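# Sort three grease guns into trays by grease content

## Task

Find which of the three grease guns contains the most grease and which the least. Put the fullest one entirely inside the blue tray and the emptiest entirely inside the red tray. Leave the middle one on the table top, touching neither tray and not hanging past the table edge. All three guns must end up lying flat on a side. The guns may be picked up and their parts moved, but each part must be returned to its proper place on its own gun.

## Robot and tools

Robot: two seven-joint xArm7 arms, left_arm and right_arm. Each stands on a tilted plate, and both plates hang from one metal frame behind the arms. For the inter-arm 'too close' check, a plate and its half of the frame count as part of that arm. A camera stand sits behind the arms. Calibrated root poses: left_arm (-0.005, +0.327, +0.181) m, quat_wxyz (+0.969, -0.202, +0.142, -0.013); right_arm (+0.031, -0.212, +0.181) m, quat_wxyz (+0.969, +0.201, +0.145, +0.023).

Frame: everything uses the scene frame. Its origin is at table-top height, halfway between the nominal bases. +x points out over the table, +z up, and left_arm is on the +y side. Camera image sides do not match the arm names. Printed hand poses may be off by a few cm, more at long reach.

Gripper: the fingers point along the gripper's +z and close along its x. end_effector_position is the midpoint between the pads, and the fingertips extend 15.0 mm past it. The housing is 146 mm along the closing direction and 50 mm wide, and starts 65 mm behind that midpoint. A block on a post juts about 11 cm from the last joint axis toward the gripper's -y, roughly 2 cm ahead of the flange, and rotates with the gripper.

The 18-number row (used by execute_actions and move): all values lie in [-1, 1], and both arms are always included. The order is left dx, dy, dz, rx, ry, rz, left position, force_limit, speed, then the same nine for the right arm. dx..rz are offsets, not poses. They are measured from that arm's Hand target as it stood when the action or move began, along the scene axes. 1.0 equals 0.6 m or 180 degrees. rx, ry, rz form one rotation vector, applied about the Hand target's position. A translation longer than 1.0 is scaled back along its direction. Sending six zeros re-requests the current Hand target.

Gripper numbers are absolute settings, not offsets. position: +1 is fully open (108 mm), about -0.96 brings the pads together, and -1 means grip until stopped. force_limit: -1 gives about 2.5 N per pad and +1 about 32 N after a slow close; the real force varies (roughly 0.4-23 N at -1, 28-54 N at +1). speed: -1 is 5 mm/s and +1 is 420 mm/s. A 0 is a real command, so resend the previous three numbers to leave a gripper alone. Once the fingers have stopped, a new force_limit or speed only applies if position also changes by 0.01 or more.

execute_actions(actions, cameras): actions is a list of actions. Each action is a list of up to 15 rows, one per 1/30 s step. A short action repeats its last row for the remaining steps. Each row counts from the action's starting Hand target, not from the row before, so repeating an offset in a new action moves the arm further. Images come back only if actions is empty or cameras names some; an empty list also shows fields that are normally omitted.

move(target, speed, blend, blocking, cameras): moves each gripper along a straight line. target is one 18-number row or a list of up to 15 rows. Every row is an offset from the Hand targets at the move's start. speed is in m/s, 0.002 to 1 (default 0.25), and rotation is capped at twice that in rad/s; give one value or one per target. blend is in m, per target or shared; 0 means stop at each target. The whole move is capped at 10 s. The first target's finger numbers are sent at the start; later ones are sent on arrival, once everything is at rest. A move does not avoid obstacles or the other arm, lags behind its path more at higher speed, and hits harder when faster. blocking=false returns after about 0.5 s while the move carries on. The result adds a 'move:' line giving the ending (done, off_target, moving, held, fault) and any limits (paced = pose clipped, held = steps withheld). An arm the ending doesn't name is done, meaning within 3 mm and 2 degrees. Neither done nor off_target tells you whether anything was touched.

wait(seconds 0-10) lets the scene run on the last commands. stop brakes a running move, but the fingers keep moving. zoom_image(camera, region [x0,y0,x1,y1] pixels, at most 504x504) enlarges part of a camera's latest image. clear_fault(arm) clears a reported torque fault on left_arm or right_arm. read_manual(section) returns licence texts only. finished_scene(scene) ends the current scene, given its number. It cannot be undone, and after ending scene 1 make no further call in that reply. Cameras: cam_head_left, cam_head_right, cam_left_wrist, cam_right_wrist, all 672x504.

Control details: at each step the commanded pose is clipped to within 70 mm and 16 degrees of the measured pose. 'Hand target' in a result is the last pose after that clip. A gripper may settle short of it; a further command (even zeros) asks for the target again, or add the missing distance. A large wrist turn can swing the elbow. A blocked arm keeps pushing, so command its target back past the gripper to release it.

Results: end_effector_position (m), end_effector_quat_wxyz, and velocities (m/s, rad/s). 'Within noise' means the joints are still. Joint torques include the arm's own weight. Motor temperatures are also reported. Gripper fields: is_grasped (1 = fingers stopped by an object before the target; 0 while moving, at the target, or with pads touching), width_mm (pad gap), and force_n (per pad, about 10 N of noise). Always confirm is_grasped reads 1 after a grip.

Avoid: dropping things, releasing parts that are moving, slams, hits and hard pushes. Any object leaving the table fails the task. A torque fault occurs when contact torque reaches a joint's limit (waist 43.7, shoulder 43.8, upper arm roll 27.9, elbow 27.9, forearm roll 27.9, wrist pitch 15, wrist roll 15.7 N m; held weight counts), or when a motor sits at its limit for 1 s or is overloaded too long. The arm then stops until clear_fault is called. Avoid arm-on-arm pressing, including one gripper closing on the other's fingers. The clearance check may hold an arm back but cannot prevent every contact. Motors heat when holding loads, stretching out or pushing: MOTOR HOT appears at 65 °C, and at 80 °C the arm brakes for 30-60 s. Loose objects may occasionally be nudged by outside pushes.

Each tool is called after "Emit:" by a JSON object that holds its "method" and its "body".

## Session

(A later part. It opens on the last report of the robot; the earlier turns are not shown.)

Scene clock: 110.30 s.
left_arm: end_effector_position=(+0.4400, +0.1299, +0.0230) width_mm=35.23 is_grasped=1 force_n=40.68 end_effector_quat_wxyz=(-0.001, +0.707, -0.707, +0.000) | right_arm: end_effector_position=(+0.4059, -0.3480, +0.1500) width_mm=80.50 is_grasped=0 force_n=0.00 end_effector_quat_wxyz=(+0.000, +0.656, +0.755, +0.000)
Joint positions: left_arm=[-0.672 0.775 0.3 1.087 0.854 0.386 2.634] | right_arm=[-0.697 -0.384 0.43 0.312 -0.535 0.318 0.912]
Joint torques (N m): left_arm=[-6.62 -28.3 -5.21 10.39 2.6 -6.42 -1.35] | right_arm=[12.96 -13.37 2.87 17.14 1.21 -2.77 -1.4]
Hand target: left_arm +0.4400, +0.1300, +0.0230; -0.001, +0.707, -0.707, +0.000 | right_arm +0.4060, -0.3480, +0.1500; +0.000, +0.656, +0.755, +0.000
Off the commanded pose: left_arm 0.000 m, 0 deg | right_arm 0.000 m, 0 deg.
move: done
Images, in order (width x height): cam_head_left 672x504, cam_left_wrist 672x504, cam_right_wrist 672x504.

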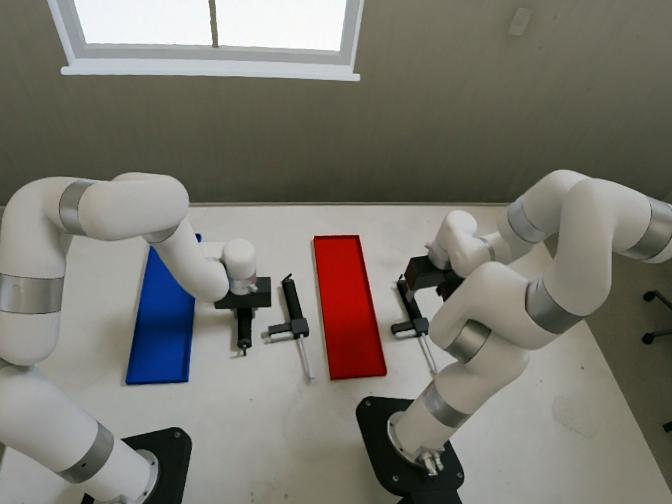

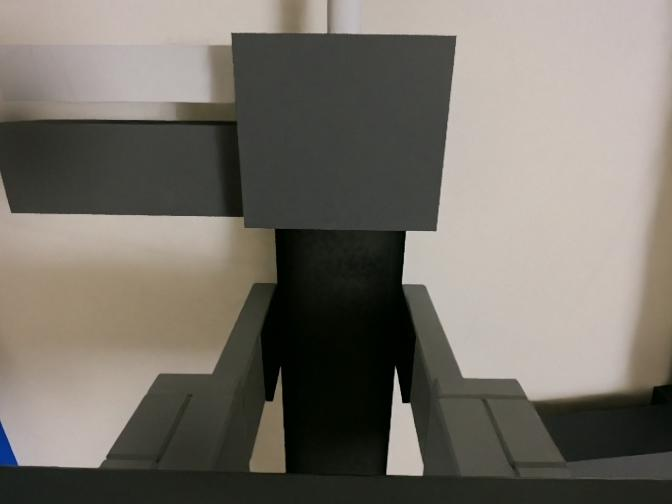

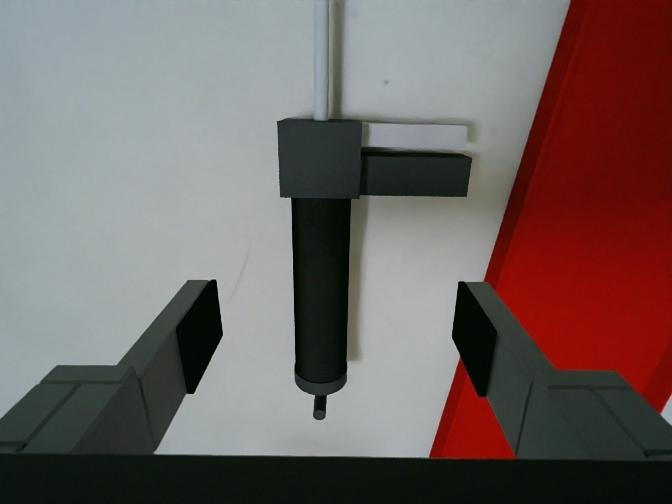

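Emit:
{"method": "move", "body": {"target": [0,0,0,0,0,0,-1,0.6,-0.6,0.0487,-0.0108,-0.2133,0,0,0,0.5,0.5,-0.3], "speed": 0.15}}

Emit:
{"method": "execute_actions", "body": {"actions": [[[0,0,0,0,0,0,0.5,0.5,-0.3,0,0,0,0,0,0,-1,0.7,-0.6]]], "cameras": ["cam_right_wrist"]}}

Emit:
{"method": "move", "body": {"target": [[0,0,0.2283,0,0,0,0.5,0.5,-0.3,0,0,0.23,0,0,0,-1,0.7,-0.6],[0.0167,-0.0925,0.2283,0,0,0.5,0.5,0.5,-0.3,0.0247,0.3408,0.23,0,0,0.4556,-1,0.7,-0.6],[0.0167,-0.0925,0.2283,0,0,0.5,0.5,0.5,-0.3,0.0247,0.5075,0.23,0,0,0.4556,-1,0.7,-0.6]], "speed": [0.25,0.5,0.2], "blend": [0.03,0.01,0], "cameras": ["cam_left_wrist","cam_right_wrist"]}}

Scene clock: 129.80 s.
left_arm: end_effector_position=(+0.4400, +0.1300, +0.0230) width_mm=35.23 is_grasped=1 force_n=40.70 end_effector_quat_wxyz=(-0.001, +0.707, -0.707, +0.000) | right_arm: end_effector_position=(+0.4352, -0.3545, +0.0220) width_mm=80.50 is_grasped=0 force_n=0.00 end_effector_quat_wxyz=(+0.000, +0.656, +0.755, +0.000)
Joint positions: left_arm=[-0.672 0.775 0.3 1.087 0.854 0.386 2.634] | right_arm=[-0.923 0.277 0.478 0.7 -1.593 0.35 1.716]
Joint torques (N m): left_arm=[-7.1 -28.42 -5.07 8.7 0.8 -2.53 -0.93] | right_arm=[13.79 -11.93 3.92 9.84 -1.8 -0.38 1.16]
Hand target: left_arm +0.4400, +0.1300, +0.0230; -0.001, +0.707, -0.707, +0.000 | right_arm +0.4352, -0.3545, +0.0220; +0.000, +0.656, +0.755, +0.000
Off the commanded pose: left_arm 0.000 m, 0 deg | right_arm 0.000 m, 0 deg.
move: done

Scene clock: 130.53 s.
left_arm: end_effector_position=(+0.4400, +0.1300, +0.0230) width_mm=80.49 is_grasped=0 force_n=0.00 end_effector_quat_wxyz=(-0.001, +0.707, -0.707, +0.000) | right_arm: end_effector_position=(+0.4352, -0.3545, +0.0220) width_mm=35.21 is_grasped=1 force_n=41.97 end_effector_quat_wxyz=(+0.000, +0.656, +0.755, +0.000)
Joint positions: left_arm=[-0.672 0.775 0.3 1.087 0.854 0.386 2.634] | right_arm=[-0.923 0.277 0.478 0.7 -1.593 0.35 1.716]
Joint torques (N m): left_arm=[-7.17 -28.78 -5.12 8.74 0.27 -1.84 -0.83] | right_arm=[12.3 -12.54 5.4 6.62 -1.47 -1 1.04]
Hand target: left_arm +0.4400, +0.1300, +0.0230; -0.001, +0.707, -0.707, +0.000 | right_arm +0.4352, -0.3545, +0.0220; +0.000, +0.656, +0.755, +0.000
Off the commanded pose: left_arm 0.000 m, 0 deg | right_arm 0.000 m, 0 deg.
Step readings (end_effector_position of left_arm | right_arm):
0: (+0.4400, +0.1300, +0.0230) | (+0.4352, -0.3545, +0.0220)
1: (+0.4400, +0.1300, +0.0230) | (+0.4352, -0.3545, +0.0220)
2: (+0.4400, +0.1300, +0.0230) | (+0.4352, -0.3545, +0.0220)
4: (+0.4400, +0.1300, +0.0230) | (+0.4352, -0.3545, +0.0220)
8: (+0.4400, +0.1300, +0.0230) | (+0.4352, -0.3545, +0.0220)
15: (+0.4400, +0.1300, +0.0230) | (+0.4352, -0.3545, +0.0220)
Images, in order (width x height): cam_right_wrist 672x504.

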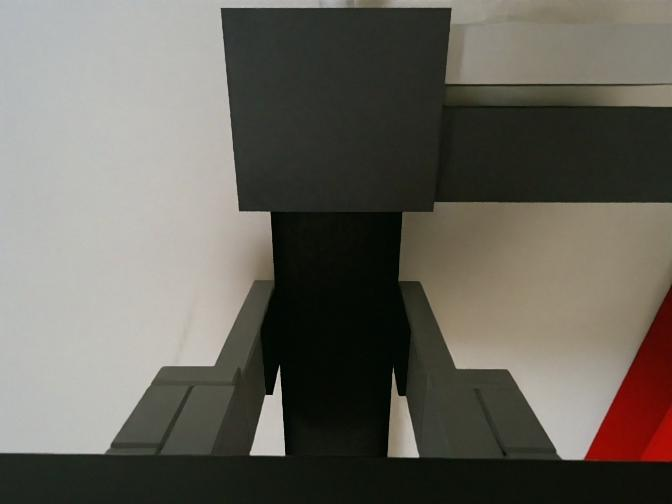

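Scene clock: 133.80 s.
left_arm: end_effector_position=(+0.4500, +0.0745, +0.1600) width_mm=80.50 is_grasped=0 force_n=0.00 end_effector_quat_wxyz=(-0.001, +1.000, +0.000, +0.000) | right_arm: end_effector_position=(+0.4500, -0.0500, +0.1600) width_mm=35.22 is_grasped=1 force_n=41.78 end_effector_quat_wxyz=(+0.000, +0.000, +1.000, +0.000)
Joint positions: left_arm=[-1.015 0.589 0.408 1.125 0.46 0.662 1.287] | right_arm=[-0.235 0.385 0.764 0.844 -1.113 0.876 0.633]
Joint torques (N m): left_arm=[-17.64 -23.92 -3.48 11.95 2.77 -5.84 -1.19] | right_arm=[22.41 -12.24 12.48 18.51 -1.63 -0.49 1.08]
Hand target: left_arm +0.4500, +0.0745, +0.1600; -0.001, +1.000, +0.000, +0.000 | right_arm +0.4500, -0.0500, +0.1600; +0.000, +0.000, +1.000, +0.000
Off the commanded pose: left_arm 0.000 m, 0 deg | right_arm 0.000 m, 0 deg.
move: done
Images, in order (width x height): cam_left_wrist 672x504, cam_right_wrist 672x504.

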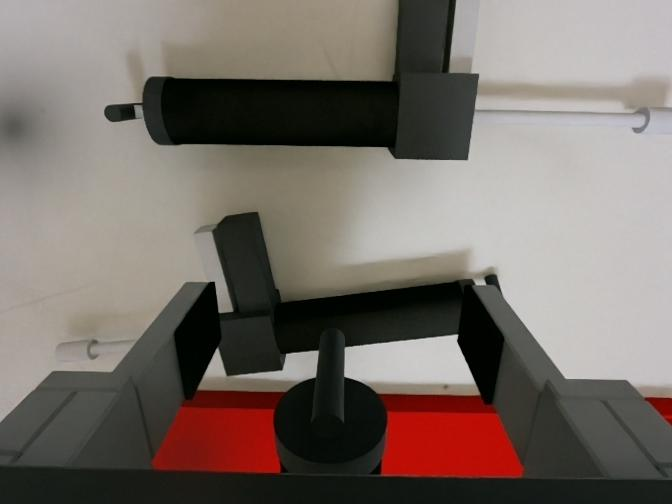

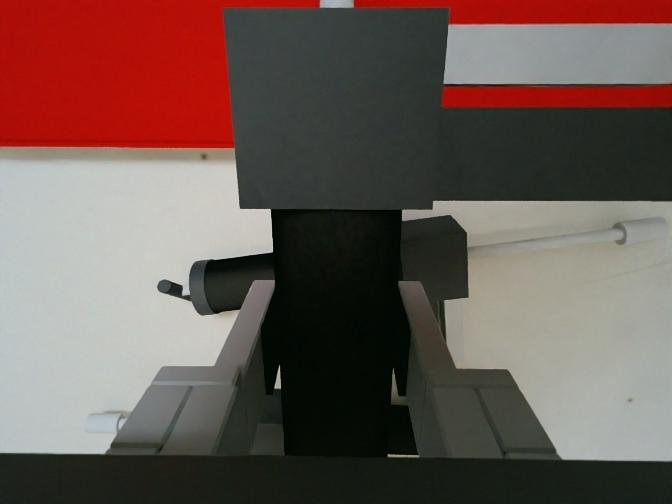

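Emit:
{"method": "execute_actions", "body": {"actions": [[[0,-0.0183,0,0,0,0,0.5,0.5,-0.3,0,0,0,0,0,0,-1,0.7,-0.6]],[[0,0,0,0,0,0,-1,0.3,-0.6,0,0,0,0,0,0,-1,0.7,-0.6]]], "cameras": ["cam_left_wrist"]}}

Emit:
{"method": "move", "body": {"target": [0,0.1667,0,0,0,0,-1,0.3,-0.6,0,0,0,0,0,0,-1,0.7,-0.6], "speed": 0.06, "blocking": false}}

Emit:
{"method": "wait", "body": {"seconds": 0.1}}

Emit:
{"method": "wait", "body": {"seconds": 0.1}}

Emit:
{"method": "wait", "body": {"seconds": 0.1}}

Emit:
{"method": "wait", "body": {"seconds": 0.1}}

Emit:
{"method": "wait", "body": {"seconds": 0.1}}

Emit:
{"method": "wait", "body": {"seconds": 0.1}}

Emit:
{"method": "wait", "body": {"seconds": 0.1}}

Emit:
{"method": "wait", "body": {"seconds": 0.1}}

Emit:
{"method": "wait", "body": {"seconds": 0.1}}

Emit:
{"method": "wait", "body": {"seconds": 3}}

Emit:
{"method": "move", "body": {"target": [0,-0.1667,0,0,0,0,-1,0.3,-0.6,0,0,0,0,0,0,-1,0.7,-0.6], "speed": 0.06, "blocking": false}}

Emit:
{"method": "wait", "body": {"seconds": 0.1}}

Emit:
{"method": "wait", "body": {"seconds": 0.1}}

Emit:
{"method": "wait", "body": {"seconds": 0.1}}

Emit:
{"method": "wait", "body": {"seconds": 0.1}}

Emit:
{"method": "wait", "body": {"seconds": 0.1}}

Emit:
{"method": "wait", "body": {"seconds": 0.1}}

Emit:
{"method": "wait", "body": {"seconds": 0.1}}

Emit:
{"method": "wait", "body": {"seconds": 0.1}}

Emit:
{"method": "wait", "body": {"seconds": 0.1}}

Emit:
{"method": "wait", "body": {"seconds": 3}}

Emit:
{"method": "execute_actions", "body": {"actions": [[[0,0,0,0,0,0,0.5,0.5,-0.3,0,0,0,0,0,0,-1,0.7,-0.6]]]}}

Emit:
{"method": "move", "body": {"target": [[0,0.1,0,0,0,0,0.5,0.5,-0.3,0,0,0,0,0,0,-1,0.7,-0.6],[-0.0217,-0.1158,-0.0167,0,0,0.5406,0.5,0.5,-0.3,-0.0247,-0.5075,0,0,0,-0.4556,-1,0.7,-0.6],[-0.0217,-0.1158,-0.23,0,0,0.5406,0.5,0.5,-0.3,-0.0247,-0.5075,-0.2283,0,0,-0.4556,-1,0.7,-0.6]], "speed": [0.2,0.45,0.13], "blend": [0.02,0.01,0], "cameras": ["cam_head_left","cam_left_wrist","cam_right_wrist"]}}

Scene clock: 173.40 s.
left_arm: end_effector_position=(+0.4498, +0.0635, +0.1599) width_mm=8.31 is_grasped=1 force_n=36.39 end_effector_quat_wxyz=(-0.001, +1.000, +0.000, -0.001) | right_arm: end_effector_position=(+0.4502, -0.0500, +0.1601) width_mm=35.22 is_grasped=1 force_n=42.47 end_effector_quat_wxyz=(+0.000, +0.000, +1.000, +0.000)
Joint positions: left_arm=[-1.018 0.615 0.397 1.156 0.447 0.674 1.282] | right_arm=[-0.235 0.386 0.764 0.844 -1.113 0.876 0.633]
Joint torques (N m): left_arm=[-15.21 -31.09 -4.01 15.13 -1.12 -4.27 -0.99] | right_arm=[22.36 -12.56 15.26 3.04 -0.71 -1.25 -1]
Hand target: left_arm +0.4500, +0.0635, +0.1600; -0.001, +1.000, +0.000, +0.000 | right_arm +0.4500, -0.0500, +0.1600; +0.000, +0.000, +1.000, +0.000
Off the commanded pose: left_arm 0.000 m, 0 deg | right_arm 0.000 m, 0 deg.
Step readings (end_effector_position of left_arm | right_arm):
0: (+0.4500, +0.0745, +0.1600) | (+0.4500, -0.0500, +0.1600)
1: (+0.4500, +0.0744, +0.1599) | (+0.4500, -0.0500, +0.1600)
2: (+0.4503, +0.0727, +0.1600) | (+0.4500, -0.0500, +0.1600)
4: (+0.4499, +0.0662, +0.1600) | (+0.4500, -0.0500, +0.1600)
8: (+0.4500, +0.0636, +0.1600) | (+0.4500, -0.0500, +0.1600)
15: (+0.4500, +0.0635, +0.1600) | (+0.4500, -0.0500, +0.1600)
16: (+0.4500, +0.0635, +0.1600) | (+0.4500, -0.0500, +0.1600)
17: (+0.4500, +0.0635, +0.1600) | (+0.4500, -0.0500, +0.1600)
19: (+0.4500, +0.0635, +0.1600) | (+0.4500, -0.0500, +0.1600)
23: (+0.4500, +0.0635, +0.1600) | (+0.4500, -0.0500, +0.1600)
30: (+0.4500, +0.0635, +0.1600) | (+0.4500, -0.0500, +0.1600)
Images, in order (width x height): cam_left_wrist 672x504.

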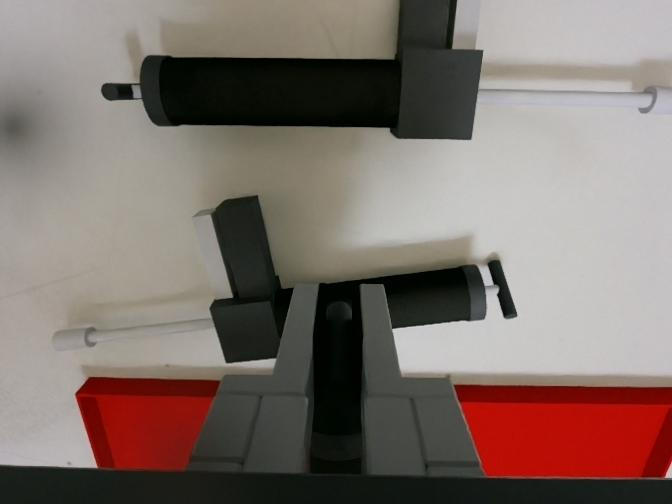

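Scene clock: 173.90 s.
left_arm: end_effector_position=(+0.4500, +0.0873, +0.1599) width_mm=8.31 is_grasped=1 force_n=36.38 end_effector_quat_wxyz=(-0.001, +1.000, +0.000, -0.001) end_effector_velocity=(+0.000, +0.058, +0.000) end_effector_angular_velocity=(-0.001, -0.001, -0.001) | right_arm: end_effector_position=(+0.4500, -0.0500, +0.1600) width_mm=35.22 is_grasped=1 force_n=42.71 end_effector_quat_wxyz=(+0.000, +0.000, +1.000, +0.000)
Joint positions: left_arm=[-1.012 0.56 0.422 1.089 0.474 0.651 1.293] | right_arm=[-0.235 0.386 0.764 0.844 -1.113 0.876 0.633]
Joint velocities: left_arm=[0.014 -0.136 0.063 -0.16 0.07 -0.053 0.026] | right_arm=[within noise]
Joint torques (N m): left_arm=[-2.73 -34.07 1.66 11.84 3.89 -6.25 1.53] | right_arm=[21.03 -12.58 16.5 1.91 -0.96 -1.29 -2.7]
Hand target: left_arm +0.4500, +0.0926, +0.1600; -0.001, +1.000, +0.000, +0.000 | right_arm +0.4500, -0.0500, +0.1600; +0.000, +0.000, +1.000, +0.000
Tool commands: left_gripper/position=-1.0 left_gripper/force_limit=+0.3 left_gripper/speed=-0.6 right_gripper/position=-1.0 right_gripper/force_limit=+0.7 right_gripper/speed=-0.6
Off the commanded pose: left_arm 0.076 m, 0 deg | right_arm 0.000 m, 0 deg.
move: running

Scene clock: 174.00 s.
left_arm: end_effector_position=(+0.4500, +0.0933, +0.1599) width_mm=8.31 is_grasped=1 force_n=36.38 end_effector_quat_wxyz=(-0.001, +1.000, +0.000, -0.001) end_effector_velocity=(+0.000, +0.060, +0.000) end_effector_angular_velocity=(-0.001, +0.000, +0.000) | right_arm: end_effector_position=(+0.4500, -0.0500, +0.1600) width_mm=35.22 is_grasped=1 force_n=42.74 end_effector_quat_wxyz=(+0.000, +0.000, +1.000, +0.000)
Joint positions: left_arm=[-1.011 0.546 0.429 1.073 0.481 0.645 1.295] | right_arm=[-0.235 0.386 0.764 0.844 -1.113 0.876 0.633]
Joint velocities: left_arm=[0.016 -0.139 0.066 -0.162 0.073 -0.053 0.027] | right_arm=[within noise]
Joint torques (N m): left_arm=[-2.61 -32.73 1.39 12.09 4.15 -6.16 1.5] | right_arm=[20.88 -12.34 16.71 2.06 -0.97 -1.27 -2.73]
Hand target: left_arm +0.4500, +0.0986, +0.1600; -0.001, +1.000, +0.000, +0.000 | right_arm +0.4500, -0.0500, +0.1600; +0.000, +0.000, +1.000, +0.000
Tool commands: left_gripper/position=-1.0 left_gripper/force_limit=+0.3 left_gripper/speed=-0.6 right_gripper/position=-1.0 right_gripper/force_limit=+0.7 right_gripper/speed=-0.6
Off the commanded pose: left_arm 0.070 m, 0 deg | right_arm 0.000 m, 0 deg.
earlier move: running
wait: 0.10 s; no rest

Scene clock: 174.10 s.
left_arm: end_effector_position=(+0.4500, +0.0993, +0.1599) width_mm=8.31 is_grasped=1 force_n=36.38 end_effector_quat_wxyz=(-0.001, +1.000, +0.000, -0.001) end_effector_velocity=(-0.001, +0.058, +0.000) end_effector_angular_velocity=(-0.001, +0.000, -0.002) | right_arm: end_effector_position=(+0.4500, -0.0500, +0.1600) width_mm=35.22 is_grasped=1 force_n=42.75 end_effector_quat_wxyz=(+0.000, +0.000, +1.000, +0.000)
Joint positions: left_arm=[-1.009 0.533 0.435 1.057 0.489 0.64 1.298] | right_arm=[-0.235 0.386 0.764 0.844 -1.113 0.876 0.633]
Joint velocities: left_arm=[0.014 -0.135 0.065 -0.155 0.072 -0.049 0.027] | right_arm=[within noise]
Joint torques (N m): left_arm=[-3.04 -33.39 0.83 11.44 4.31 -6.29 1.19] | right_arm=[20.82 -12.28 16.62 2.49 -1.04 -1.24 -2.58]
Hand target: left_arm +0.4500, +0.1045, +0.1600; -0.001, +1.000, +0.000, +0.000 | right_arm +0.4500, -0.0500, +0.1600; +0.000, +0.000, +1.000, +0.000
Tool commands: left_gripper/position=-1.0 left_gripper/force_limit=+0.3 left_gripper/speed=-0.6 right_gripper/position=-1.0 right_gripper/force_limit=+0.7 right_gripper/speed=-0.6
Off the commanded pose: left_arm 0.064 m, 0 deg | right_arm 0.000 m, 0 deg.
earlier move: running
wait: 0.10 s; no rest

Scene clock: 174.20 s.
left_arm: end_effector_position=(+0.4500, +0.1053, +0.1599) width_mm=8.31 is_grasped=1 force_n=36.37 end_effector_quat_wxyz=(-0.001, +1.000, +0.000, -0.001) end_effector_velocity=(+0.000, +0.061, +0.000) end_effector_angular_velocity=(+0.000, +0.001, +0.001) | right_arm: end_effector_position=(+0.4500, -0.0500, +0.1600) width_mm=35.22 is_grasped=1 force_n=42.74 end_effector_quat_wxyz=(+0.000, +0.000, +1.000, +0.000)
Joint positions: left_arm=[-1.007 0.519 0.442 1.042 0.496 0.635 1.301] | right_arm=[-0.235 0.386 0.764 0.844 -1.113 0.876 0.633]
Joint velocities: left_arm=[0.018 -0.137 0.068 -0.155 0.075 -0.048 0.029] | right_arm=[within noise]
Joint torques (N m): left_arm=[-3.09 -31.8 0.5 11.57 4.24 -6.43 1.42] | right_arm=[20.81 -12.44 16.81 2.69 -0.93 -1.28 -2.62]
Hand target: left_arm +0.4500, +0.1105, +0.1600; -0.001, +1.000, +0.000, +0.000 | right_arm +0.4500, -0.0500, +0.1600; +0.000, +0.000, +1.000, +0.000
Tool commands: left_gripper/position=-1.0 left_gripper/force_limit=+0.3 left_gripper/speed=-0.6 right_gripper/position=-1.0 right_gripper/force_limit=+0.7 right_gripper/speed=-0.6
Off the commanded pose: left_arm 0.058 m, 0 deg | right_arm 0.000 m, 0 deg.
earlier move: running
wait: 0.10 s; no rest

Scene clock: 174.30 s.
left_arm: end_effector_position=(+0.4500, +0.1112, +0.1599) width_mm=8.31 is_grasped=1 force_n=36.36 end_effector_quat_wxyz=(-0.001, +1.000, +0.000, -0.001) end_effector_velocity=(+0.000, +0.059, -0.001) end_effector_angular_velocity=(+0.000, +0.002, +0.003) | right_arm: end_effector_position=(+0.4500, -0.0500, +0.1600) width_mm=35.22 is_grasped=1 force_n=42.73 end_effector_quat_wxyz=(+0.000, +0.000, +1.000, +0.000)
Joint positions: left_arm=[-1.006 0.505 0.449 1.027 0.504 0.631 1.304] | right_arm=[-0.235 0.386 0.764 0.844 -1.113 0.876 0.633]
Joint velocities: left_arm=[0.018 -0.133 0.067 -0.149 0.073 -0.045 0.028] | right_arm=[within noise]
Joint torques (N m): left_arm=[-2.45 -31.89 0.89 11.13 3.96 -6.02 1.47] | right_arm=[20.58 -12.39 16.94 3.05 -0.99 -1.28 -2.67]
Hand target: left_arm +0.4500, +0.1165, +0.1600; -0.001, +1.000, +0.000, +0.000 | right_arm +0.4500, -0.0500, +0.1600; +0.000, +0.000, +1.000, +0.000
Tool commands: left_gripper/position=-1.0 left_gripper/force_limit=+0.3 left_gripper/speed=-0.6 right_gripper/position=-1.0 right_gripper/force_limit=+0.7 right_gripper/speed=-0.6
Off the commanded pose: left_arm 0.052 m, 0 deg | right_arm 0.000 m, 0 deg.
earlier move: running
wait: 0.10 s; no rest

Scene clock: 174.40 s.
left_arm: end_effector_position=(+0.4500, +0.1163, +0.1603) width_mm=8.31 is_grasped=1 force_n=36.36 end_effector_quat_wxyz=(+0.000, +1.000, +0.000, +0.000) end_effector_velocity=(+0.000, +0.056, +0.001) end_effector_angular_velocity=(-0.005, -0.005, -0.006) | right_arm: end_effector_position=(+0.4499, -0.0495, +0.1602) width_mm=35.22 is_grasped=1 force_n=43.36 end_effector_quat_wxyz=(+0.000, +0.000, +1.000, +0.000) end_effector_velocity=(-0.001, +0.002, +0.001) end_effector_angular_velocity=(+0.006, -0.002, +0.006)
Joint positions: left_arm=[-1.004 0.492 0.455 1.012 0.511 0.625 1.307] | right_arm=[-0.235 0.386 0.765 0.844 -1.113 0.875 0.633]
Joint velocities: left_arm=[0.016 -0.132 0.066 -0.144 0.08 -0.048 0.029] | right_arm=[0.002 -0.001 0.001 -0.001 0 -0.005 -0.002]
Joint torques (N m): left_arm=[4.67 -30.61 11.33 6.97 5 0.42 1.51] | right_arm=[13.58 -14.07 9.79 3.29 -0.87 2.04 -2.58]
Hand target: left_arm +0.4500, +0.1225, +0.1600; -0.001, +1.000, +0.000, +0.000 | right_arm +0.4500, -0.0500, +0.1600; +0.000, +0.000, +1.000, +0.000
Tool commands: left_gripper/position=-1.0 left_gripper/force_limit=+0.3 left_gripper/speed=-0.6 right_gripper/position=-1.0 right_gripper/force_limit=+0.7 right_gripper/speed=-0.6
Off the commanded pose: left_arm 0.047 m, 0 deg | right_arm 0.001 m, 0 deg.
earlier move: running
wait: 0.10 s; no rest

Scene clock: 174.50 s.
left_arm: end_effector_position=(+0.4500, +0.1226, +0.1601) width_mm=8.31 is_grasped=1 force_n=36.35 end_effector_quat_wxyz=(+0.000, +1.000, +0.000, +0.000) end_effector_velocity=(+0.000, +0.064, -0.002) end_effector_angular_velocity=(+0.007, +0.005, +0.006) | right_arm: end_effector_position=(+0.4499, -0.0495, +0.1602) width_mm=35.22 is_grasped=1 force_n=43.44 end_effector_quat_wxyz=(+0.000, +0.000, +1.000, +0.000)
Joint positions: left_arm=[-1.002 0.478 0.462 0.997 0.519 0.621 1.31] | right_arm=[-0.235 0.386 0.765 0.844 -1.113 0.875 0.633]
Joint velocities: left_arm=[0.021 -0.136 0.074 -0.146 0.078 -0.036 0.031] | right_arm=[within noise]
Joint torques (N m): left_arm=[4.39 -30.01 11.25 6.74 5.04 0.87 1.4] | right_arm=[11.74 -15.36 6.23 3.6 -0.44 3.42 -2.4]
Hand target: left_arm +0.4500, +0.1284, +0.1600; -0.001, +1.000, +0.000, +0.000 | right_arm +0.4500, -0.0500, +0.1600; +0.000, +0.000, +1.000, +0.000
Tool commands: left_gripper/position=-1.0 left_gripper/force_limit=+0.3 left_gripper/speed=-0.6 right_gripper/position=-1.0 right_gripper/force_limit=+0.7 right_gripper/speed=-0.6
Off the commanded pose: left_arm 0.041 m, 0 deg | right_arm 0.001 m, 0 deg.
earlier move: running
wait: 0.10 s; no rest

Scene clock: 174.60 s.
left_arm: end_effector_position=(+0.4500, +0.1289, +0.1600) width_mm=8.31 is_grasped=1 force_n=36.35 end_effector_quat_wxyz=(+0.000, +1.000, +0.000, +0.000) end_effector_velocity=(+0.000, +0.061, -0.001) end_effector_angular_velocity=(+0.003, +0.002, +0.000) | right_arm: end_effector_position=(+0.4499, -0.0496, +0.1602) width_mm=35.22 is_grasped=1 force_n=43.41 end_effector_quat_wxyz=(+0.000, +0.000, +1.000, +0.000)
Joint positions: left_arm=[-1 0.465 0.469 0.983 0.527 0.617 1.313] | right_arm=[-0.235 0.386 0.765 0.844 -1.113 0.875 0.633]
Joint velocities: left_arm=[0.019 -0.136 0.073 -0.143 0.082 -0.037 0.031] | right_arm=[within noise]
Joint torques (N m): left_arm=[5.24 -28.48 11.83 6.42 5.18 1.72 1.5] | right_arm=[9.81 -16.61 4.09 3.75 -0.01 4.52 -2.51]
Hand target: left_arm +0.4500, +0.1344, +0.1600; -0.001, +1.000, +0.000, +0.000 | right_arm +0.4500, -0.0500, +0.1600; +0.000, +0.000, +1.000, +0.000
Tool commands: left_gripper/position=-1.0 left_gripper/force_limit=+0.3 left_gripper/speed=-0.6 right_gripper/position=-1.0 right_gripper/force_limit=+0.7 right_gripper/speed=-0.6
Off the commanded pose: left_arm 0.035 m, 0 deg | right_arm 0.000 m, 0 deg.
earlier move: running
wait: 0.10 s; no rest

Scene clock: 174.70 s.
left_arm: end_effector_position=(+0.4500, +0.1349, +0.1599) width_mm=8.31 is_grasped=1 force_n=36.35 end_effector_quat_wxyz=(+0.000, +1.000, +0.000, -0.001) end_effector_velocity=(+0.000, +0.060, -0.001) end_effector_angular_velocity=(+0.001, +0.002, +0.002) | right_arm: end_effector_position=(+0.4499, -0.0497, +0.1601) width_mm=35.22 is_grasped=1 force_n=43.35 end_effector_quat_wxyz=(+0.000, +0.000, +1.000, +0.000)
Joint positions: left_arm=[-0.998 0.451 0.477 0.969 0.535 0.614 1.316] | right_arm=[-0.235 0.386 0.764 0.844 -1.113 0.875 0.633]
Joint velocities: left_arm=[0.022 -0.134 0.072 -0.138 0.081 -0.036 0.032] | right_arm=[within noise]
Joint torques (N m): left_arm=[5.2 -28.65 12.16 6.45 4.77 1.86 1.21] | right_arm=[8.17 -17.98 3.36 3.9 0.59 4.92 -2.41]
Hand target: left_arm +0.4500, +0.1404, +0.1600; -0.001, +1.000, +0.000, +0.000 | right_arm +0.4500, -0.0500, +0.1600; +0.000, +0.000, +1.000, +0.000
Tool commands: left_gripper/position=-1.0 left_gripper/force_limit=+0.3 left_gripper/speed=-0.6 right_gripper/position=-1.0 right_gripper/force_limit=+0.7 right_gripper/speed=-0.6
Off the commanded pose: left_arm 0.029 m, 0 deg | right_arm 0.000 m, 0 deg.
earlier move: running
wait: 0.10 s; no rest

Scene clock: 174.80 s.
left_arm: end_effector_position=(+0.4500, +0.1410, +0.1599) width_mm=8.31 is_grasped=1 force_n=36.35 end_effector_quat_wxyz=(-0.001, +1.000, +0.000, -0.001) end_effector_velocity=(+0.000, +0.060, +0.000) end_effector_angular_velocity=(+0.000, +0.000, +0.000) | right_arm: end_effector_position=(+0.4499, -0.0498, +0.1600) width_mm=35.22 is_grasped=1 force_n=43.28 end_effector_quat_wxyz=(+0.000, +0.000, +1.000, +0.000)
Joint positions: left_arm=[-0.996 0.438 0.484 0.955 0.544 0.61 1.319] | right_arm=[-0.235 0.386 0.764 0.844 -1.113 0.875 0.633]
Joint velocities: left_arm=[0.022 -0.135 0.072 -0.136 0.084 -0.035 0.032] | right_arm=[within noise]
Joint torques (N m): left_arm=[5.27 -28.31 12.1 6.23 4.81 1.95 1.32] | right_arm=[6.83 -19.34 3.34 4.09 0.7 5.01 -2.46]
Hand target: left_arm +0.4500, +0.1463, +0.1600; -0.001, +1.000, +0.000, +0.000 | right_arm +0.4500, -0.0500, +0.1600; +0.000, +0.000, +1.000, +0.000
Tool commands: left_gripper/position=-1.0 left_gripper/force_limit=+0.3 left_gripper/speed=-0.6 right_gripper/position=-1.0 right_gripper/force_limit=+0.7 right_gripper/speed=-0.6
Off the commanded pose: left_arm 0.023 m, 0 deg | right_arm 0.000 m, 0 deg.
earlier move: running
wait: 0.10 s; no rest

Scene clock: 175.37 s.
left_arm: end_effector_position=(+0.4499, +0.1633, +0.1600) width_mm=8.31 is_grasped=1 force_n=36.34 end_effector_quat_wxyz=(-0.001, +1.000, +0.000, +0.000) | right_arm: end_effector_position=(+0.4500, -0.0499, +0.1600) width_mm=35.22 is_grasped=1 force_n=43.06 end_effector_quat_wxyz=(+0.000, +0.000, +1.000, +0.000)
Joint positions: left_arm=[-0.988 0.387 0.511 0.906 0.577 0.599 1.331] | right_arm=[-0.235 0.385 0.764 0.844 -1.113 0.875 0.633]
Joint torques (N m): left_arm=[6.87 -25.78 12.7 6.24 4.74 3.11 1.21] | right_arm=[8.78 -21.92 2.02 4.49 1.14 4.86 -2.23]
Hand target: left_arm +0.4500, +0.1635, +0.1600; -0.001, +1.000, +0.000, +0.000 | right_arm +0.4500, -0.0500, +0.1600; +0.000, +0.000, +1.000, +0.000
Tool commands: left_gripper/position=-1.0 left_gripper/force_limit=+0.3 left_gripper/speed=-0.6 right_gripper/position=-1.0 right_gripper/force_limit=+0.7 right_gripper/speed=-0.6
Off the commanded pose: left_arm 0.000 m, 0 deg | right_arm 0.000 m, 0 deg.
earlier move: done
wait: 0.57 of 3 s (the move ended)

Scene clock: 175.87 s.
left_arm: end_effector_position=(+0.4499, +0.1396, +0.1600) width_mm=8.31 is_grasped=1 force_n=36.34 end_effector_quat_wxyz=(-0.001, +1.000, +0.000, +0.000) end_effector_velocity=(+0.000, -0.059, +0.001) end_effector_angular_velocity=(+0.000, -0.001, -0.002) | right_arm: end_effector_position=(+0.4500, -0.0501, +0.1599) width_mm=35.22 is_grasped=1 force_n=43.02 end_effector_quat_wxyz=(+0.000, +0.000, +1.000, -0.001)
Joint positions: left_arm=[-0.996 0.44 0.482 0.958 0.543 0.611 1.317] | right_arm=[-0.235 0.385 0.764 0.844 -1.113 0.876 0.633]
Joint velocities: left_arm=[-0.023 0.132 -0.071 0.134 -0.082 0.036 -0.031] | right_arm=[within noise]
Joint torques (N m): left_arm=[-7.88 -18.62 1.3 10.53 -2.24 6.32 -1.62] | right_arm=[13.39 -19.95 7.14 4.6 1.34 3.73 -2.37]
Hand target: left_arm +0.4500, +0.1344, +0.1600; -0.001, +1.000, +0.000, +0.000 | right_arm +0.4500, -0.0500, +0.1600; +0.000, +0.000, +1.000, +0.000
Tool commands: left_gripper/position=-1.0 left_gripper/force_limit=+0.3 left_gripper/speed=-0.6 right_gripper/position=-1.0 right_gripper/force_limit=+0.7 right_gripper/speed=-0.6
Off the commanded pose: left_arm 0.076 m, 0 deg | right_arm 0.000 m, 0 deg.
move: running

Scene clock: 175.97 s.
left_arm: end_effector_position=(+0.4499, +0.1337, +0.1600) width_mm=8.31 is_grasped=1 force_n=36.34 end_effector_quat_wxyz=(-0.001, +1.000, +0.000, +0.000) end_effector_velocity=(+0.000, -0.059, -0.001) end_effector_angular_velocity=(+0.001, +0.002, +0.002) | right_arm: end_effector_position=(+0.4500, -0.0501, +0.1600) width_mm=35.22 is_grasped=1 force_n=43.03 end_effector_quat_wxyz=(+0.000, +0.000, +1.000, -0.001)
Joint positions: left_arm=[-0.999 0.454 0.474 0.971 0.535 0.615 1.314] | right_arm=[-0.235 0.385 0.764 0.844 -1.113 0.876 0.633]
Joint velocities: left_arm=[-0.02 0.134 -0.07 0.137 -0.083 0.037 -0.031] | right_arm=[within noise]
Joint torques (N m): left_arm=[-8.39 -18.58 0.69 10.61 -1.86 5.97 -1.49] | right_arm=[14.09 -19.79 7.78 4.56 1.35 3.55 -2.26]
Hand target: left_arm +0.4500, +0.1284, +0.1600; -0.001, +1.000, +0.000, +0.000 | right_arm +0.4500, -0.0500, +0.1600; +0.000, +0.000, +1.000, +0.000
Tool commands: left_gripper/position=-1.0 left_gripper/force_limit=+0.3 left_gripper/speed=-0.6 right_gripper/position=-1.0 right_gripper/force_limit=+0.7 right_gripper/speed=-0.6
Off the commanded pose: left_arm 0.070 m, 0 deg | right_arm 0.000 m, 0 deg.
earlier move: running
wait: 0.10 s; no rest

Scene clock: 176.07 s.
left_arm: end_effector_position=(+0.4499, +0.1277, +0.1600) width_mm=8.31 is_grasped=1 force_n=36.35 end_effector_quat_wxyz=(-0.001, +1.000, +0.000, +0.000) end_effector_velocity=(+0.000, -0.061, +0.000) end_effector_angular_velocity=(+0.000, -0.001, -0.003) | right_arm: end_effector_position=(+0.4500, -0.0501, +0.1600) width_mm=35.22 is_grasped=1 force_n=43.04 end_effector_quat_wxyz=(+0.000, +0.000, +1.000, -0.001)
Joint positions: left_arm=[-1.001 0.467 0.467 0.986 0.526 0.619 1.311] | right_arm=[-0.235 0.385 0.764 0.844 -1.113 0.876 0.633]
Joint velocities: left_arm=[-0.021 0.136 -0.071 0.143 -0.081 0.04 -0.03] | right_arm=[within noise]
Joint torques (N m): left_arm=[-8.99 -20.23 0.99 10.86 -1.81 5.49 -1.76] | right_arm=[14.43 -19.33 8.62 4.57 1.42 3.49 -2.25]
Hand target: left_arm +0.4500, +0.1225, +0.1600; -0.001, +1.000, +0.000, +0.000 | right_arm +0.4500, -0.0500, +0.1600; +0.000, +0.000, +1.000, +0.000
Tool commands: left_gripper/position=-1.0 left_gripper/force_limit=+0.3 left_gripper/speed=-0.6 right_gripper/position=-1.0 right_gripper/force_limit=+0.7 right_gripper/speed=-0.6
Off the commanded pose: left_arm 0.064 m, 0 deg | right_arm 0.000 m, 0 deg.
earlier move: running
wait: 0.10 s; no rest

Scene clock: 176.17 s.
left_arm: end_effector_position=(+0.4499, +0.1218, +0.1600) width_mm=8.31 is_grasped=1 force_n=36.35 end_effector_quat_wxyz=(-0.001, +1.000, +0.000, +0.000) end_effector_velocity=(+0.000, -0.060, +0.000) end_effector_angular_velocity=(+0.000, +0.001, +0.001) | right_arm: end_effector_position=(+0.4500, -0.0501, +0.1600) width_mm=35.22 is_grasped=1 force_n=43.05 end_effector_quat_wxyz=(+0.000, +0.000, +1.000, -0.001)
Joint positions: left_arm=[-1.002 0.481 0.46 1 0.518 0.623 1.308] | right_arm=[-0.235 0.385 0.764 0.844 -1.113 0.876 0.633]
Joint velocities: left_arm=[-0.02 0.135 -0.069 0.145 -0.081 0.042 -0.03] | right_arm=[within noise]
Joint torques (N m): left_arm=[-9.72 -19.99 0.14 11.74 -1.94 5.07 -1.55] | right_arm=[14.88 -19.16 9.33 4.53 1.4 3.12 -2.28]
Hand target: left_arm +0.4500, +0.1165, +0.1600; -0.001, +1.000, +0.000, +0.000 | right_arm +0.4500, -0.0500, +0.1600; +0.000, +0.000, +1.000, +0.000
Tool commands: left_gripper/position=-1.0 left_gripper/force_limit=+0.3 left_gripper/speed=-0.6 right_gripper/position=-1.0 right_gripper/force_limit=+0.7 right_gripper/speed=-0.6
Off the commanded pose: left_arm 0.058 m, 0 deg | right_arm 0.000 m, 0 deg.
earlier move: running
wait: 0.10 s; no rest

Scene clock: 176.27 s.
left_arm: end_effector_position=(+0.4499, +0.1157, +0.1600) width_mm=8.31 is_grasped=1 force_n=36.35 end_effector_quat_wxyz=(-0.001, +1.000, +0.000, +0.000) end_effector_velocity=(+0.000, -0.060, +0.000) end_effector_angular_velocity=(+0.001, +0.001, +0.000) | right_arm: end_effector_position=(+0.4500, -0.0501, +0.1600) width_mm=35.22 is_grasped=1 force_n=43.07 end_effector_quat_wxyz=(+0.000, +0.000, +1.000, -0.001)
Joint positions: left_arm=[-1.004 0.494 0.453 1.015 0.51 0.627 1.305] | right_arm=[-0.235 0.385 0.764 0.844 -1.113 0.876 0.633]
Joint velocities: left_arm=[-0.019 0.137 -0.069 0.149 -0.079 0.044 -0.029] | right_arm=[within noise]
Joint torques (N m): left_arm=[-9.55 -21.17 -0.07 11.77 -1.69 4.71 -1.63] | right_arm=[15.24 -18.95 9.96 4.53 1.38 3.07 -2.32]
Hand target: left_arm +0.4500, +0.1105, +0.1600; -0.001, +1.000, +0.000, +0.000 | right_arm +0.4500, -0.0500, +0.1600; +0.000, +0.000, +1.000, +0.000
Tool commands: left_gripper/position=-1.0 left_gripper/force_limit=+0.3 left_gripper/speed=-0.6 right_gripper/position=-1.0 right_gripper/force_limit=+0.7 right_gripper/speed=-0.6
Off the commanded pose: left_arm 0.052 m, 0 deg | right_arm 0.000 m, 0 deg.
earlier move: running
wait: 0.10 s; no rest

Scene clock: 176.37 s.
left_arm: end_effector_position=(+0.4499, +0.1105, +0.1596) width_mm=8.31 is_grasped=1 force_n=36.34 end_effector_quat_wxyz=(-0.001, +1.000, +0.000, -0.001) end_effector_velocity=(+0.000, -0.053, -0.004) end_effector_angular_velocity=(+0.011, +0.007, +0.008) | right_arm: end_effector_position=(+0.4500, -0.0505, +0.1598) width_mm=35.22 is_grasped=1 force_n=42.99 end_effector_quat_wxyz=(+0.000, +0.000, +1.000, -0.001) end_effector_velocity=(+0.001, -0.002, +0.000) end_effector_angular_velocity=(-0.007, +0.000, -0.003)
Joint positions: left_arm=[-1.006 0.508 0.447 1.029 0.503 0.633 1.302] | right_arm=[-0.235 0.385 0.763 0.844 -1.113 0.877 0.633]
Joint velocities: left_arm=[-0.011 0.135 -0.063 0.147 -0.076 0.052 -0.028] | right_arm=[0 -0.001 -0.001 0.001 0 0.006 0.001]
Joint torques (N m): left_arm=[-17.51 -22.18 -11.3 15.51 -2.66 -1.59 -1.69] | right_arm=[15.39 -17.47 15.73 5.81 1.26 -1.06 -2.28]
Hand target: left_arm +0.4500, +0.1045, +0.1600; -0.001, +1.000, +0.000, +0.000 | right_arm +0.4500, -0.0500, +0.1600; +0.000, +0.000, +1.000, +0.000
Tool commands: left_gripper/position=-1.0 left_gripper/force_limit=+0.3 left_gripper/speed=-0.6 right_gripper/position=-1.0 right_gripper/force_limit=+0.7 right_gripper/speed=-0.6
Off the commanded pose: left_arm 0.047 m, 0 deg | right_arm 0.001 m, 0 deg.
earlier move: running
wait: 0.10 s; no rest

Scene clock: 176.47 s.
left_arm: end_effector_position=(+0.4499, +0.1042, +0.1598) width_mm=8.31 is_grasped=1 force_n=36.35 end_effector_quat_wxyz=(-0.001, +1.000, +0.000, -0.001) end_effector_velocity=(+0.000, -0.064, +0.001) end_effector_angular_velocity=(-0.008, -0.004, -0.003) | right_arm: end_effector_position=(+0.4500, -0.0505, +0.1598) width_mm=35.22 is_grasped=1 force_n=43.03 end_effector_quat_wxyz=(+0.000, +0.000, +1.000, -0.001)
Joint positions: left_arm=[-1.007 0.522 0.44 1.045 0.495 0.637 1.299] | right_arm=[-0.235 0.385 0.763 0.844 -1.113 0.877 0.633]
Joint velocities: left_arm=[-0.018 0.138 -0.071 0.156 -0.076 0.042 -0.029] | right_arm=[within noise]
Joint torques (N m): left_arm=[-16.7 -23.03 -9.84 15.39 -2.7 -1.26 -1.6] | right_arm=[14.98 -16.35 18.82 6.42 1.17 -2.91 -2.26]
Hand target: left_arm +0.4500, +0.0986, +0.1600; -0.001, +1.000, +0.000, +0.000 | right_arm +0.4500, -0.0500, +0.1600; +0.000, +0.000, +1.000, +0.000
Tool commands: left_gripper/position=-1.0 left_gripper/force_limit=+0.3 left_gripper/speed=-0.6 right_gripper/position=-1.0 right_gripper/force_limit=+0.7 right_gripper/speed=-0.6
Off the commanded pose: left_arm 0.041 m, 0 deg | right_arm 0.001 m, 0 deg.
earlier move: running
wait: 0.10 s; no rest

Scene clock: 176.57 s.
left_arm: end_effector_position=(+0.4499, +0.0980, +0.1599) width_mm=8.31 is_grasped=1 force_n=36.35 end_effector_quat_wxyz=(-0.001, +1.000, +0.000, -0.001) end_effector_velocity=(+0.000, -0.061, +0.001) end_effector_angular_velocity=(-0.004, -0.003, -0.003) | right_arm: end_effector_position=(+0.4500, -0.0504, +0.1599) width_mm=35.22 is_grasped=1 force_n=43.04 end_effector_quat_wxyz=(+0.000, +0.000, +1.000, -0.001) end_effector_velocity=(+0.000, +0.003, +0.001) end_effector_angular_velocity=(+0.009, -0.001, +0.001)
Joint positions: left_arm=[-1.009 0.535 0.433 1.06 0.488 0.641 1.297] | right_arm=[-0.235 0.385 0.764 0.844 -1.113 0.876 0.633]
Joint velocities: left_arm=[-0.018 0.136 -0.066 0.156 -0.073 0.046 -0.027] | right_arm=[0 0.001 0.002 0 0 -0.007 0.001]
Joint torques (N m): left_arm=[-16.57 -21.93 -9.78 14.99 -2.92 -1.12 -1.24] | right_arm=[14.68 -15.42 20.35 7.21 1.09 -3.34 -2.16]
Hand target: left_arm +0.4500, +0.0926, +0.1600; -0.001, +1.000, +0.000, +0.000 | right_arm +0.4500, -0.0500, +0.1600; +0.000, +0.000, +1.000, +0.000
Tool commands: left_gripper/position=-1.0 left_gripper/force_limit=+0.3 left_gripper/speed=-0.6 right_gripper/position=-1.0 right_gripper/force_limit=+0.7 right_gripper/speed=-0.6
Off the commanded pose: left_arm 0.034 m, 0 deg | right_arm 0.000 m, 0 deg.
earlier move: running
wait: 0.10 s; no rest

Scene clock: 176.67 s.
left_arm: end_effector_position=(+0.4499, +0.0919, +0.1600) width_mm=8.31 is_grasped=1 force_n=36.35 end_effector_quat_wxyz=(-0.001, +1.000, +0.000, +0.000) end_effector_velocity=(-0.001, -0.061, +0.000) end_effector_angular_velocity=(-0.001, -0.001, -0.003) | right_arm: end_effector_position=(+0.4500, -0.0502, +0.1599) width_mm=35.22 is_grasped=1 force_n=43.07 end_effector_quat_wxyz=(+0.000, +0.000, +1.000, -0.001)
Joint positions: left_arm=[-1.011 0.549 0.427 1.076 0.481 0.646 1.294] | right_arm=[-0.235 0.385 0.764 0.844 -1.113 0.876 0.633]
Joint velocities: left_arm=[-0.016 0.139 -0.067 0.161 -0.071 0.051 -0.027] | right_arm=[within noise]
Joint torques (N m): left_arm=[-16.75 -23.18 -9.92 15.78 -2.62 -1.41 -1.44] | right_arm=[14.85 -14.47 20.24 7.83 1.07 -3.33 -2.22]
Hand target: left_arm +0.4500, +0.0866, +0.1600; -0.001, +1.000, +0.000, +0.000 | right_arm +0.4500, -0.0500, +0.1600; +0.000, +0.000, +1.000, +0.000
Tool commands: left_gripper/position=-1.0 left_gripper/force_limit=+0.3 left_gripper/speed=-0.6 right_gripper/position=-1.0 right_gripper/force_limit=+0.7 right_gripper/speed=-0.6
Off the commanded pose: left_arm 0.028 m, 0 deg | right_arm 0.000 m, 0 deg.
earlier move: running
wait: 0.10 s; no rest

Scene clock: 176.77 s.
left_arm: end_effector_position=(+0.4499, +0.0859, +0.1600) width_mm=8.31 is_grasped=1 force_n=36.36 end_effector_quat_wxyz=(-0.001, +1.000, +0.000, +0.000) end_effector_velocity=(+0.000, -0.060, +0.000) end_effector_angular_velocity=(-0.002, +0.000, +0.000) | right_arm: end_effector_position=(+0.4500, -0.0501, +0.1600) width_mm=35.22 is_grasped=1 force_n=43.11 end_effector_quat_wxyz=(+0.000, +0.000, +1.000, -0.001)
Joint positions: left_arm=[-1.012 0.563 0.42 1.092 0.473 0.651 1.291] | right_arm=[-0.235 0.385 0.764 0.844 -1.113 0.876 0.633]
Joint velocities: left_arm=[-0.016 0.137 -0.063 0.162 -0.071 0.053 -0.026] | right_arm=[within noise]
Joint torques (N m): left_arm=[-16.54 -24.15 -9.87 15.94 -2.92 -1.99 -1.52] | right_arm=[15.17 -13.77 20.3 8.52 1.13 -3.28 -2.14]
Hand target: left_arm +0.4500, +0.0807, +0.1600; -0.001, +1.000, +0.000, +0.000 | right_arm +0.4500, -0.0500, +0.1600; +0.000, +0.000, +1.000, +0.000
Tool commands: left_gripper/position=-1.0 left_gripper/force_limit=+0.3 left_gripper/speed=-0.6 right_gripper/position=-1.0 right_gripper/force_limit=+0.7 right_gripper/speed=-0.6
Off the commanded pose: left_arm 0.022 m, 0 deg | right_arm 0.000 m, 0 deg.
earlier move: running
wait: 0.10 s; no rest

Scene clock: 177.33 s.
left_arm: end_effector_position=(+0.4500, +0.0635, +0.1600) width_mm=8.31 is_grasped=1 force_n=36.38 end_effector_quat_wxyz=(-0.001, +1.000, +0.000, +0.000) | right_arm: end_effector_position=(+0.4500, -0.0500, +0.1600) width_mm=35.22 is_grasped=1 force_n=43.35 end_effector_quat_wxyz=(+0.000, +0.000, +1.000, +0.000)
Joint positions: left_arm=[-1.018 0.615 0.397 1.156 0.448 0.673 1.282] | right_arm=[-0.235 0.385 0.764 0.844 -1.113 0.876 0.633]
Joint torques (N m): left_arm=[-16.38 -27.35 -8.26 16.55 -2.38 -2.13 -1.5] | right_arm=[17.78 -11.03 20.11 11.7 1.3 -3.05 -2.15]
Hand target: left_arm +0.4500, +0.0635, +0.1600; -0.001, +1.000, +0.000, +0.000 | right_arm +0.4500, -0.0500, +0.1600; +0.000, +0.000, +1.000, +0.000
Tool commands: left_gripper/position=-1.0 left_gripper/force_limit=+0.3 left_gripper/speed=-0.6 right_gripper/position=-1.0 right_gripper/force_limit=+0.7 right_gripper/speed=-0.6
Off the commanded pose: left_arm 0.000 m, 0 deg | right_arm 0.000 m, 0 deg.
earlier move: done
wait: 0.57 of 3 s (the move ended)

Scene clock: 178.07 s.
left_arm: end_effector_position=(+0.4500, +0.0635, +0.1600) width_mm=80.49 is_grasped=0 force_n=0.00 end_effector_quat_wxyz=(-0.001, +1.000, +0.000, +0.000) | right_arm: end_effector_position=(+0.4499, -0.0499, +0.1600) width_mm=35.22 is_grasped=1 force_n=41.76 end_effector_quat_wxyz=(+0.000, +0.000, +1.000, +0.000)
Joint positions: left_arm=[-1.018 0.615 0.397 1.156 0.448 0.673 1.282] | right_arm=[-0.235 0.385 0.764 0.844 -1.113 0.875 0.632]
Joint torques (N m): left_arm=[-14.51 -26.48 -8.22 10.03 -2.42 -2.38 -0.88] | right_arm=[15.98 -17.75 13.62 15.07 -0.64 -1.33 1.02]
Hand target: left_arm +0.4500, +0.0635, +0.1600; -0.001, +1.000, +0.000, +0.000 | right_arm +0.4500, -0.0500, +0.1600; +0.000, +0.000, +1.000, +0.000
Off the commanded pose: left_arm 0.000 m, 0 deg | right_arm 0.000 m, 0 deg.
Step readings (end_effector_position of left_arm | right_arm):
0: (+0.4500, +0.0635, +0.1600) | (+0.4500, -0.0500, +0.1600)
1: (+0.4500, +0.0635, +0.1600) | (+0.4500, -0.0500, +0.1600)
2: (+0.4500, +0.0635, +0.1600) | (+0.4500, -0.0500, +0.1600)
4: (+0.4501, +0.0634, +0.1601) | (+0.4499, -0.0499, +0.1600)
8: (+0.4501, +0.0634, +0.1600) | (+0.4499, -0.0499, +0.1600)
15: (+0.4500, +0.0635, +0.1600) | (+0.4499, -0.0499, +0.1600)

Scene clock: 182.03 s.
left_arm: end_effector_position=(+0.4370, -0.0060, +0.0220) width_mm=80.50 is_grasped=0 force_n=0.00 end_effector_quat_wxyz=(+0.000, +0.661, +0.751, -0.001) | right_arm: end_effector_position=(+0.4352, -0.3545, +0.0230) width_mm=35.22 is_grasped=1 force_n=41.60 end_effector_quat_wxyz=(+0.000, +0.656, +0.755, +0.000)
Joint positions: left_arm=[-1.116 1.152 0.535 1.431 -0.005 0.47 -0.21] | right_arm=[-0.814 0.26 0.365 0.697 -1.574 0.32 1.713]
Joint torques (N m): left_arm=[-7.36 -30.78 -4.17 12.37 -3.07 -5.45 1.5] | right_arm=[14.68 -13.07 4.02 10.54 -1.73 -0.69 1.03]
Hand target: left_arm +0.4370, -0.0060, +0.0220; +0.000, +0.661, +0.751, -0.001 | right_arm +0.4352, -0.3545, +0.0230; +0.000, +0.656, +0.755, +0.000
Off the commanded pose: left_arm 0.000 m, 0 deg | right_arm 0.000 m, 0 deg.
move: done
Images, in order (width x height): cam_head_left 672x504, cam_left_wrist 672x504, cam_right_wrist 672x504.

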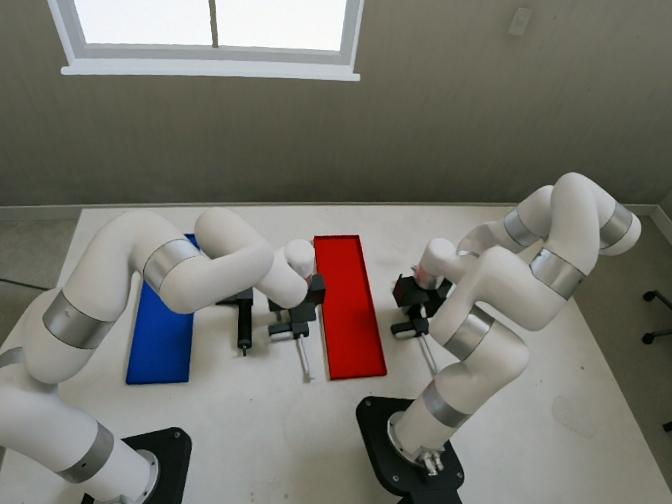

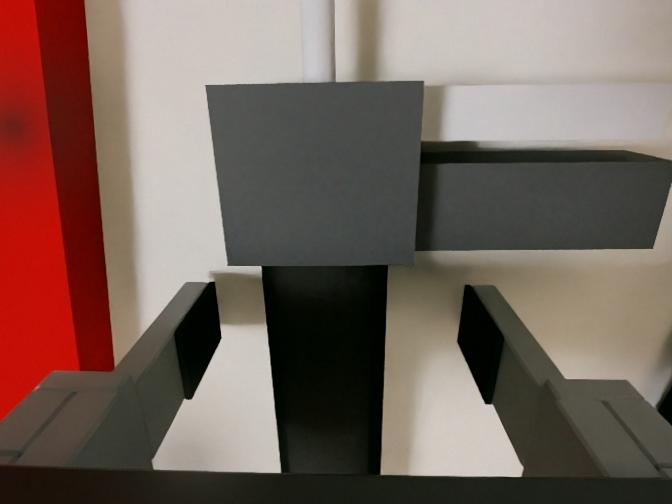

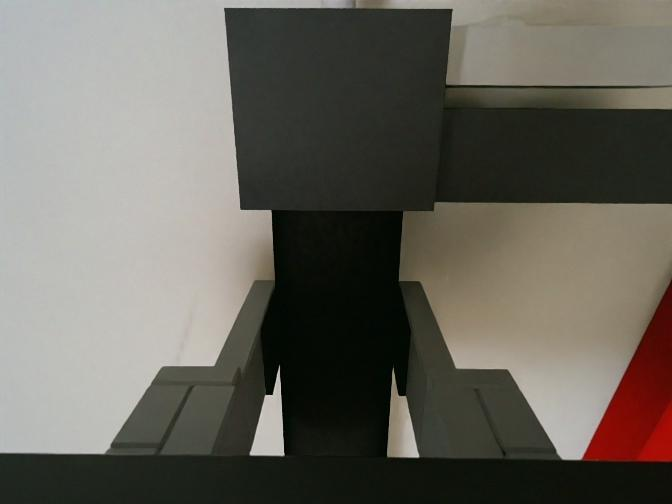

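Emit:
{"method": "execute_actions", "body": {"actions": [[[0,0,0,0,0,0,-1,0.6,-0.6,0,0,0,0,0,0,0.5,0.5,-0.3]]]}}

Emit:
{"method": "move", "body": {"target": [[0,0,0.23,0,0,0,-1,0.6,-0.6,0,0,0.2283,0,0,0,0.5,0.5,-0.3],[0.0217,0.3767,0.23,0,0,-0.5406,-1,0.6,-0.6,0.0247,0.5958,0.2283,0,0,0.4556,0.5,0.5,-0.3],[0.0217,0.21,0.23,0,0,-0.5406,-1,0.6,-0.6,0.0247,0.5958,0.2283,0,0,0.4556,0.5,0.5,-0.3]], "speed": [0.25,0.5,0.2], "blend": [0.03,0.01,0], "cameras": ["cam_left_wrist","cam_right_wrist"]}}

Scene clock: 192.97 s.
left_arm: end_effector_position=(+0.4370, -0.0060, +0.0219) width_mm=35.39 is_grasped=1 force_n=38.09 end_effector_quat_wxyz=(+0.000, +0.661, +0.751, -0.001) | right_arm: end_effector_position=(+0.4352, -0.3545, +0.0230) width_mm=80.49 is_grasped=0 force_n=0.00 end_effector_quat_wxyz=(+0.000, +0.656, +0.755, +0.000)
Joint positions: left_arm=[-1.116 1.152 0.535 1.431 -0.005 0.47 -0.21] | right_arm=[-0.814 0.26 0.365 0.697 -1.574 0.32 1.713]
Joint torques (N m): left_arm=[-7.87 -31.54 -2.29 10.36 -2.27 -0.57 0.98] | right_arm=[13.1 -12.86 3.65 9.24 -1.75 -0.75 1.07]
Hand target: left_arm +0.4370, -0.0060, +0.0220; +0.000, +0.661, +0.751, -0.001 | right_arm +0.4352, -0.3545, +0.0230; +0.000, +0.656, +0.755, +0.000
Off the commanded pose: left_arm 0.000 m, 0 deg | right_arm 0.000 m, 0 deg.
Step readings (end_effector_position of left_arm | right_arm):
0: (+0.4370, -0.0060, +0.0220) | (+0.4352, -0.3545, +0.0230)
1: (+0.4370, -0.0060, +0.0220) | (+0.4352, -0.3545, +0.0230)
2: (+0.4370, -0.0060, +0.0220) | (+0.4352, -0.3545, +0.0230)
4: (+0.4370, -0.0060, +0.0220) | (+0.4352, -0.3545, +0.0230)
8: (+0.4370, -0.0060, +0.0220) | (+0.4352, -0.3545, +0.0230)
15: (+0.4370, -0.0060, +0.0219) | (+0.4352, -0.3545, +0.0230)

Scene clock: 196.37 s.
left_arm: end_effector_position=(+0.4500, +0.1200, +0.1600) width_mm=35.39 is_grasped=1 force_n=30.46 end_effector_quat_wxyz=(-0.001, +1.000, +0.000, +0.000) | right_arm: end_effector_position=(+0.4500, +0.0030, +0.1600) width_mm=80.50 is_grasped=0 force_n=0.00 end_effector_quat_wxyz=(+0.000, +0.000, +1.000, -0.001)
Joint positions: left_arm=[-1.061 0.499 0.518 1.001 0.467 0.61 1.341] | right_arm=[-0.123 0.551 0.77 0.978 -1.165 0.987 0.724]
Joint torques (N m): left_arm=[-6.19 -23.34 -11.32 14.28 -3.1 -0.66 1.2] | right_arm=[22.91 -13.03 15.3 16.25 1.66 -0.52 -1.53]
Hand target: left_arm +0.4500, +0.1200, +0.1600; -0.001, +1.000, +0.000, +0.000 | right_arm +0.4500, +0.0030, +0.1600; +0.000, +0.000, +1.000, +0.000
Off the commanded pose: left_arm 0.000 m, 0 deg | right_arm 0.000 m, 0 deg.
move: done
Images, in order (width x height): cam_left_wrist 672x504, cam_right_wrist 672x504.

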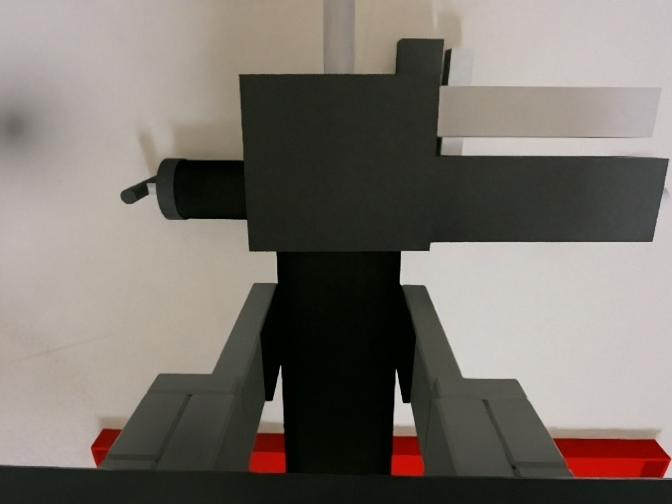

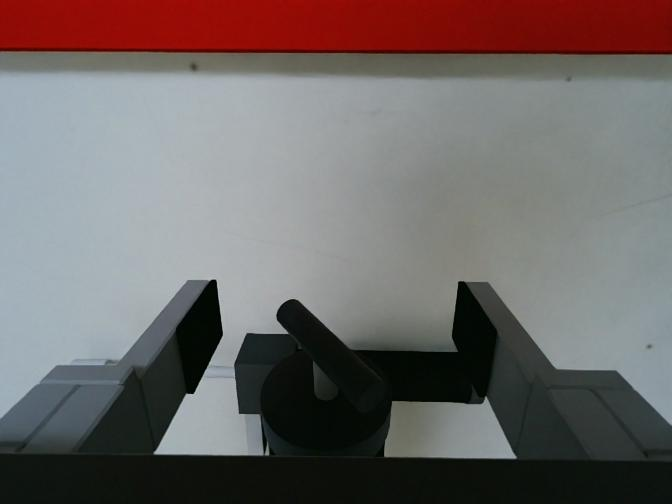

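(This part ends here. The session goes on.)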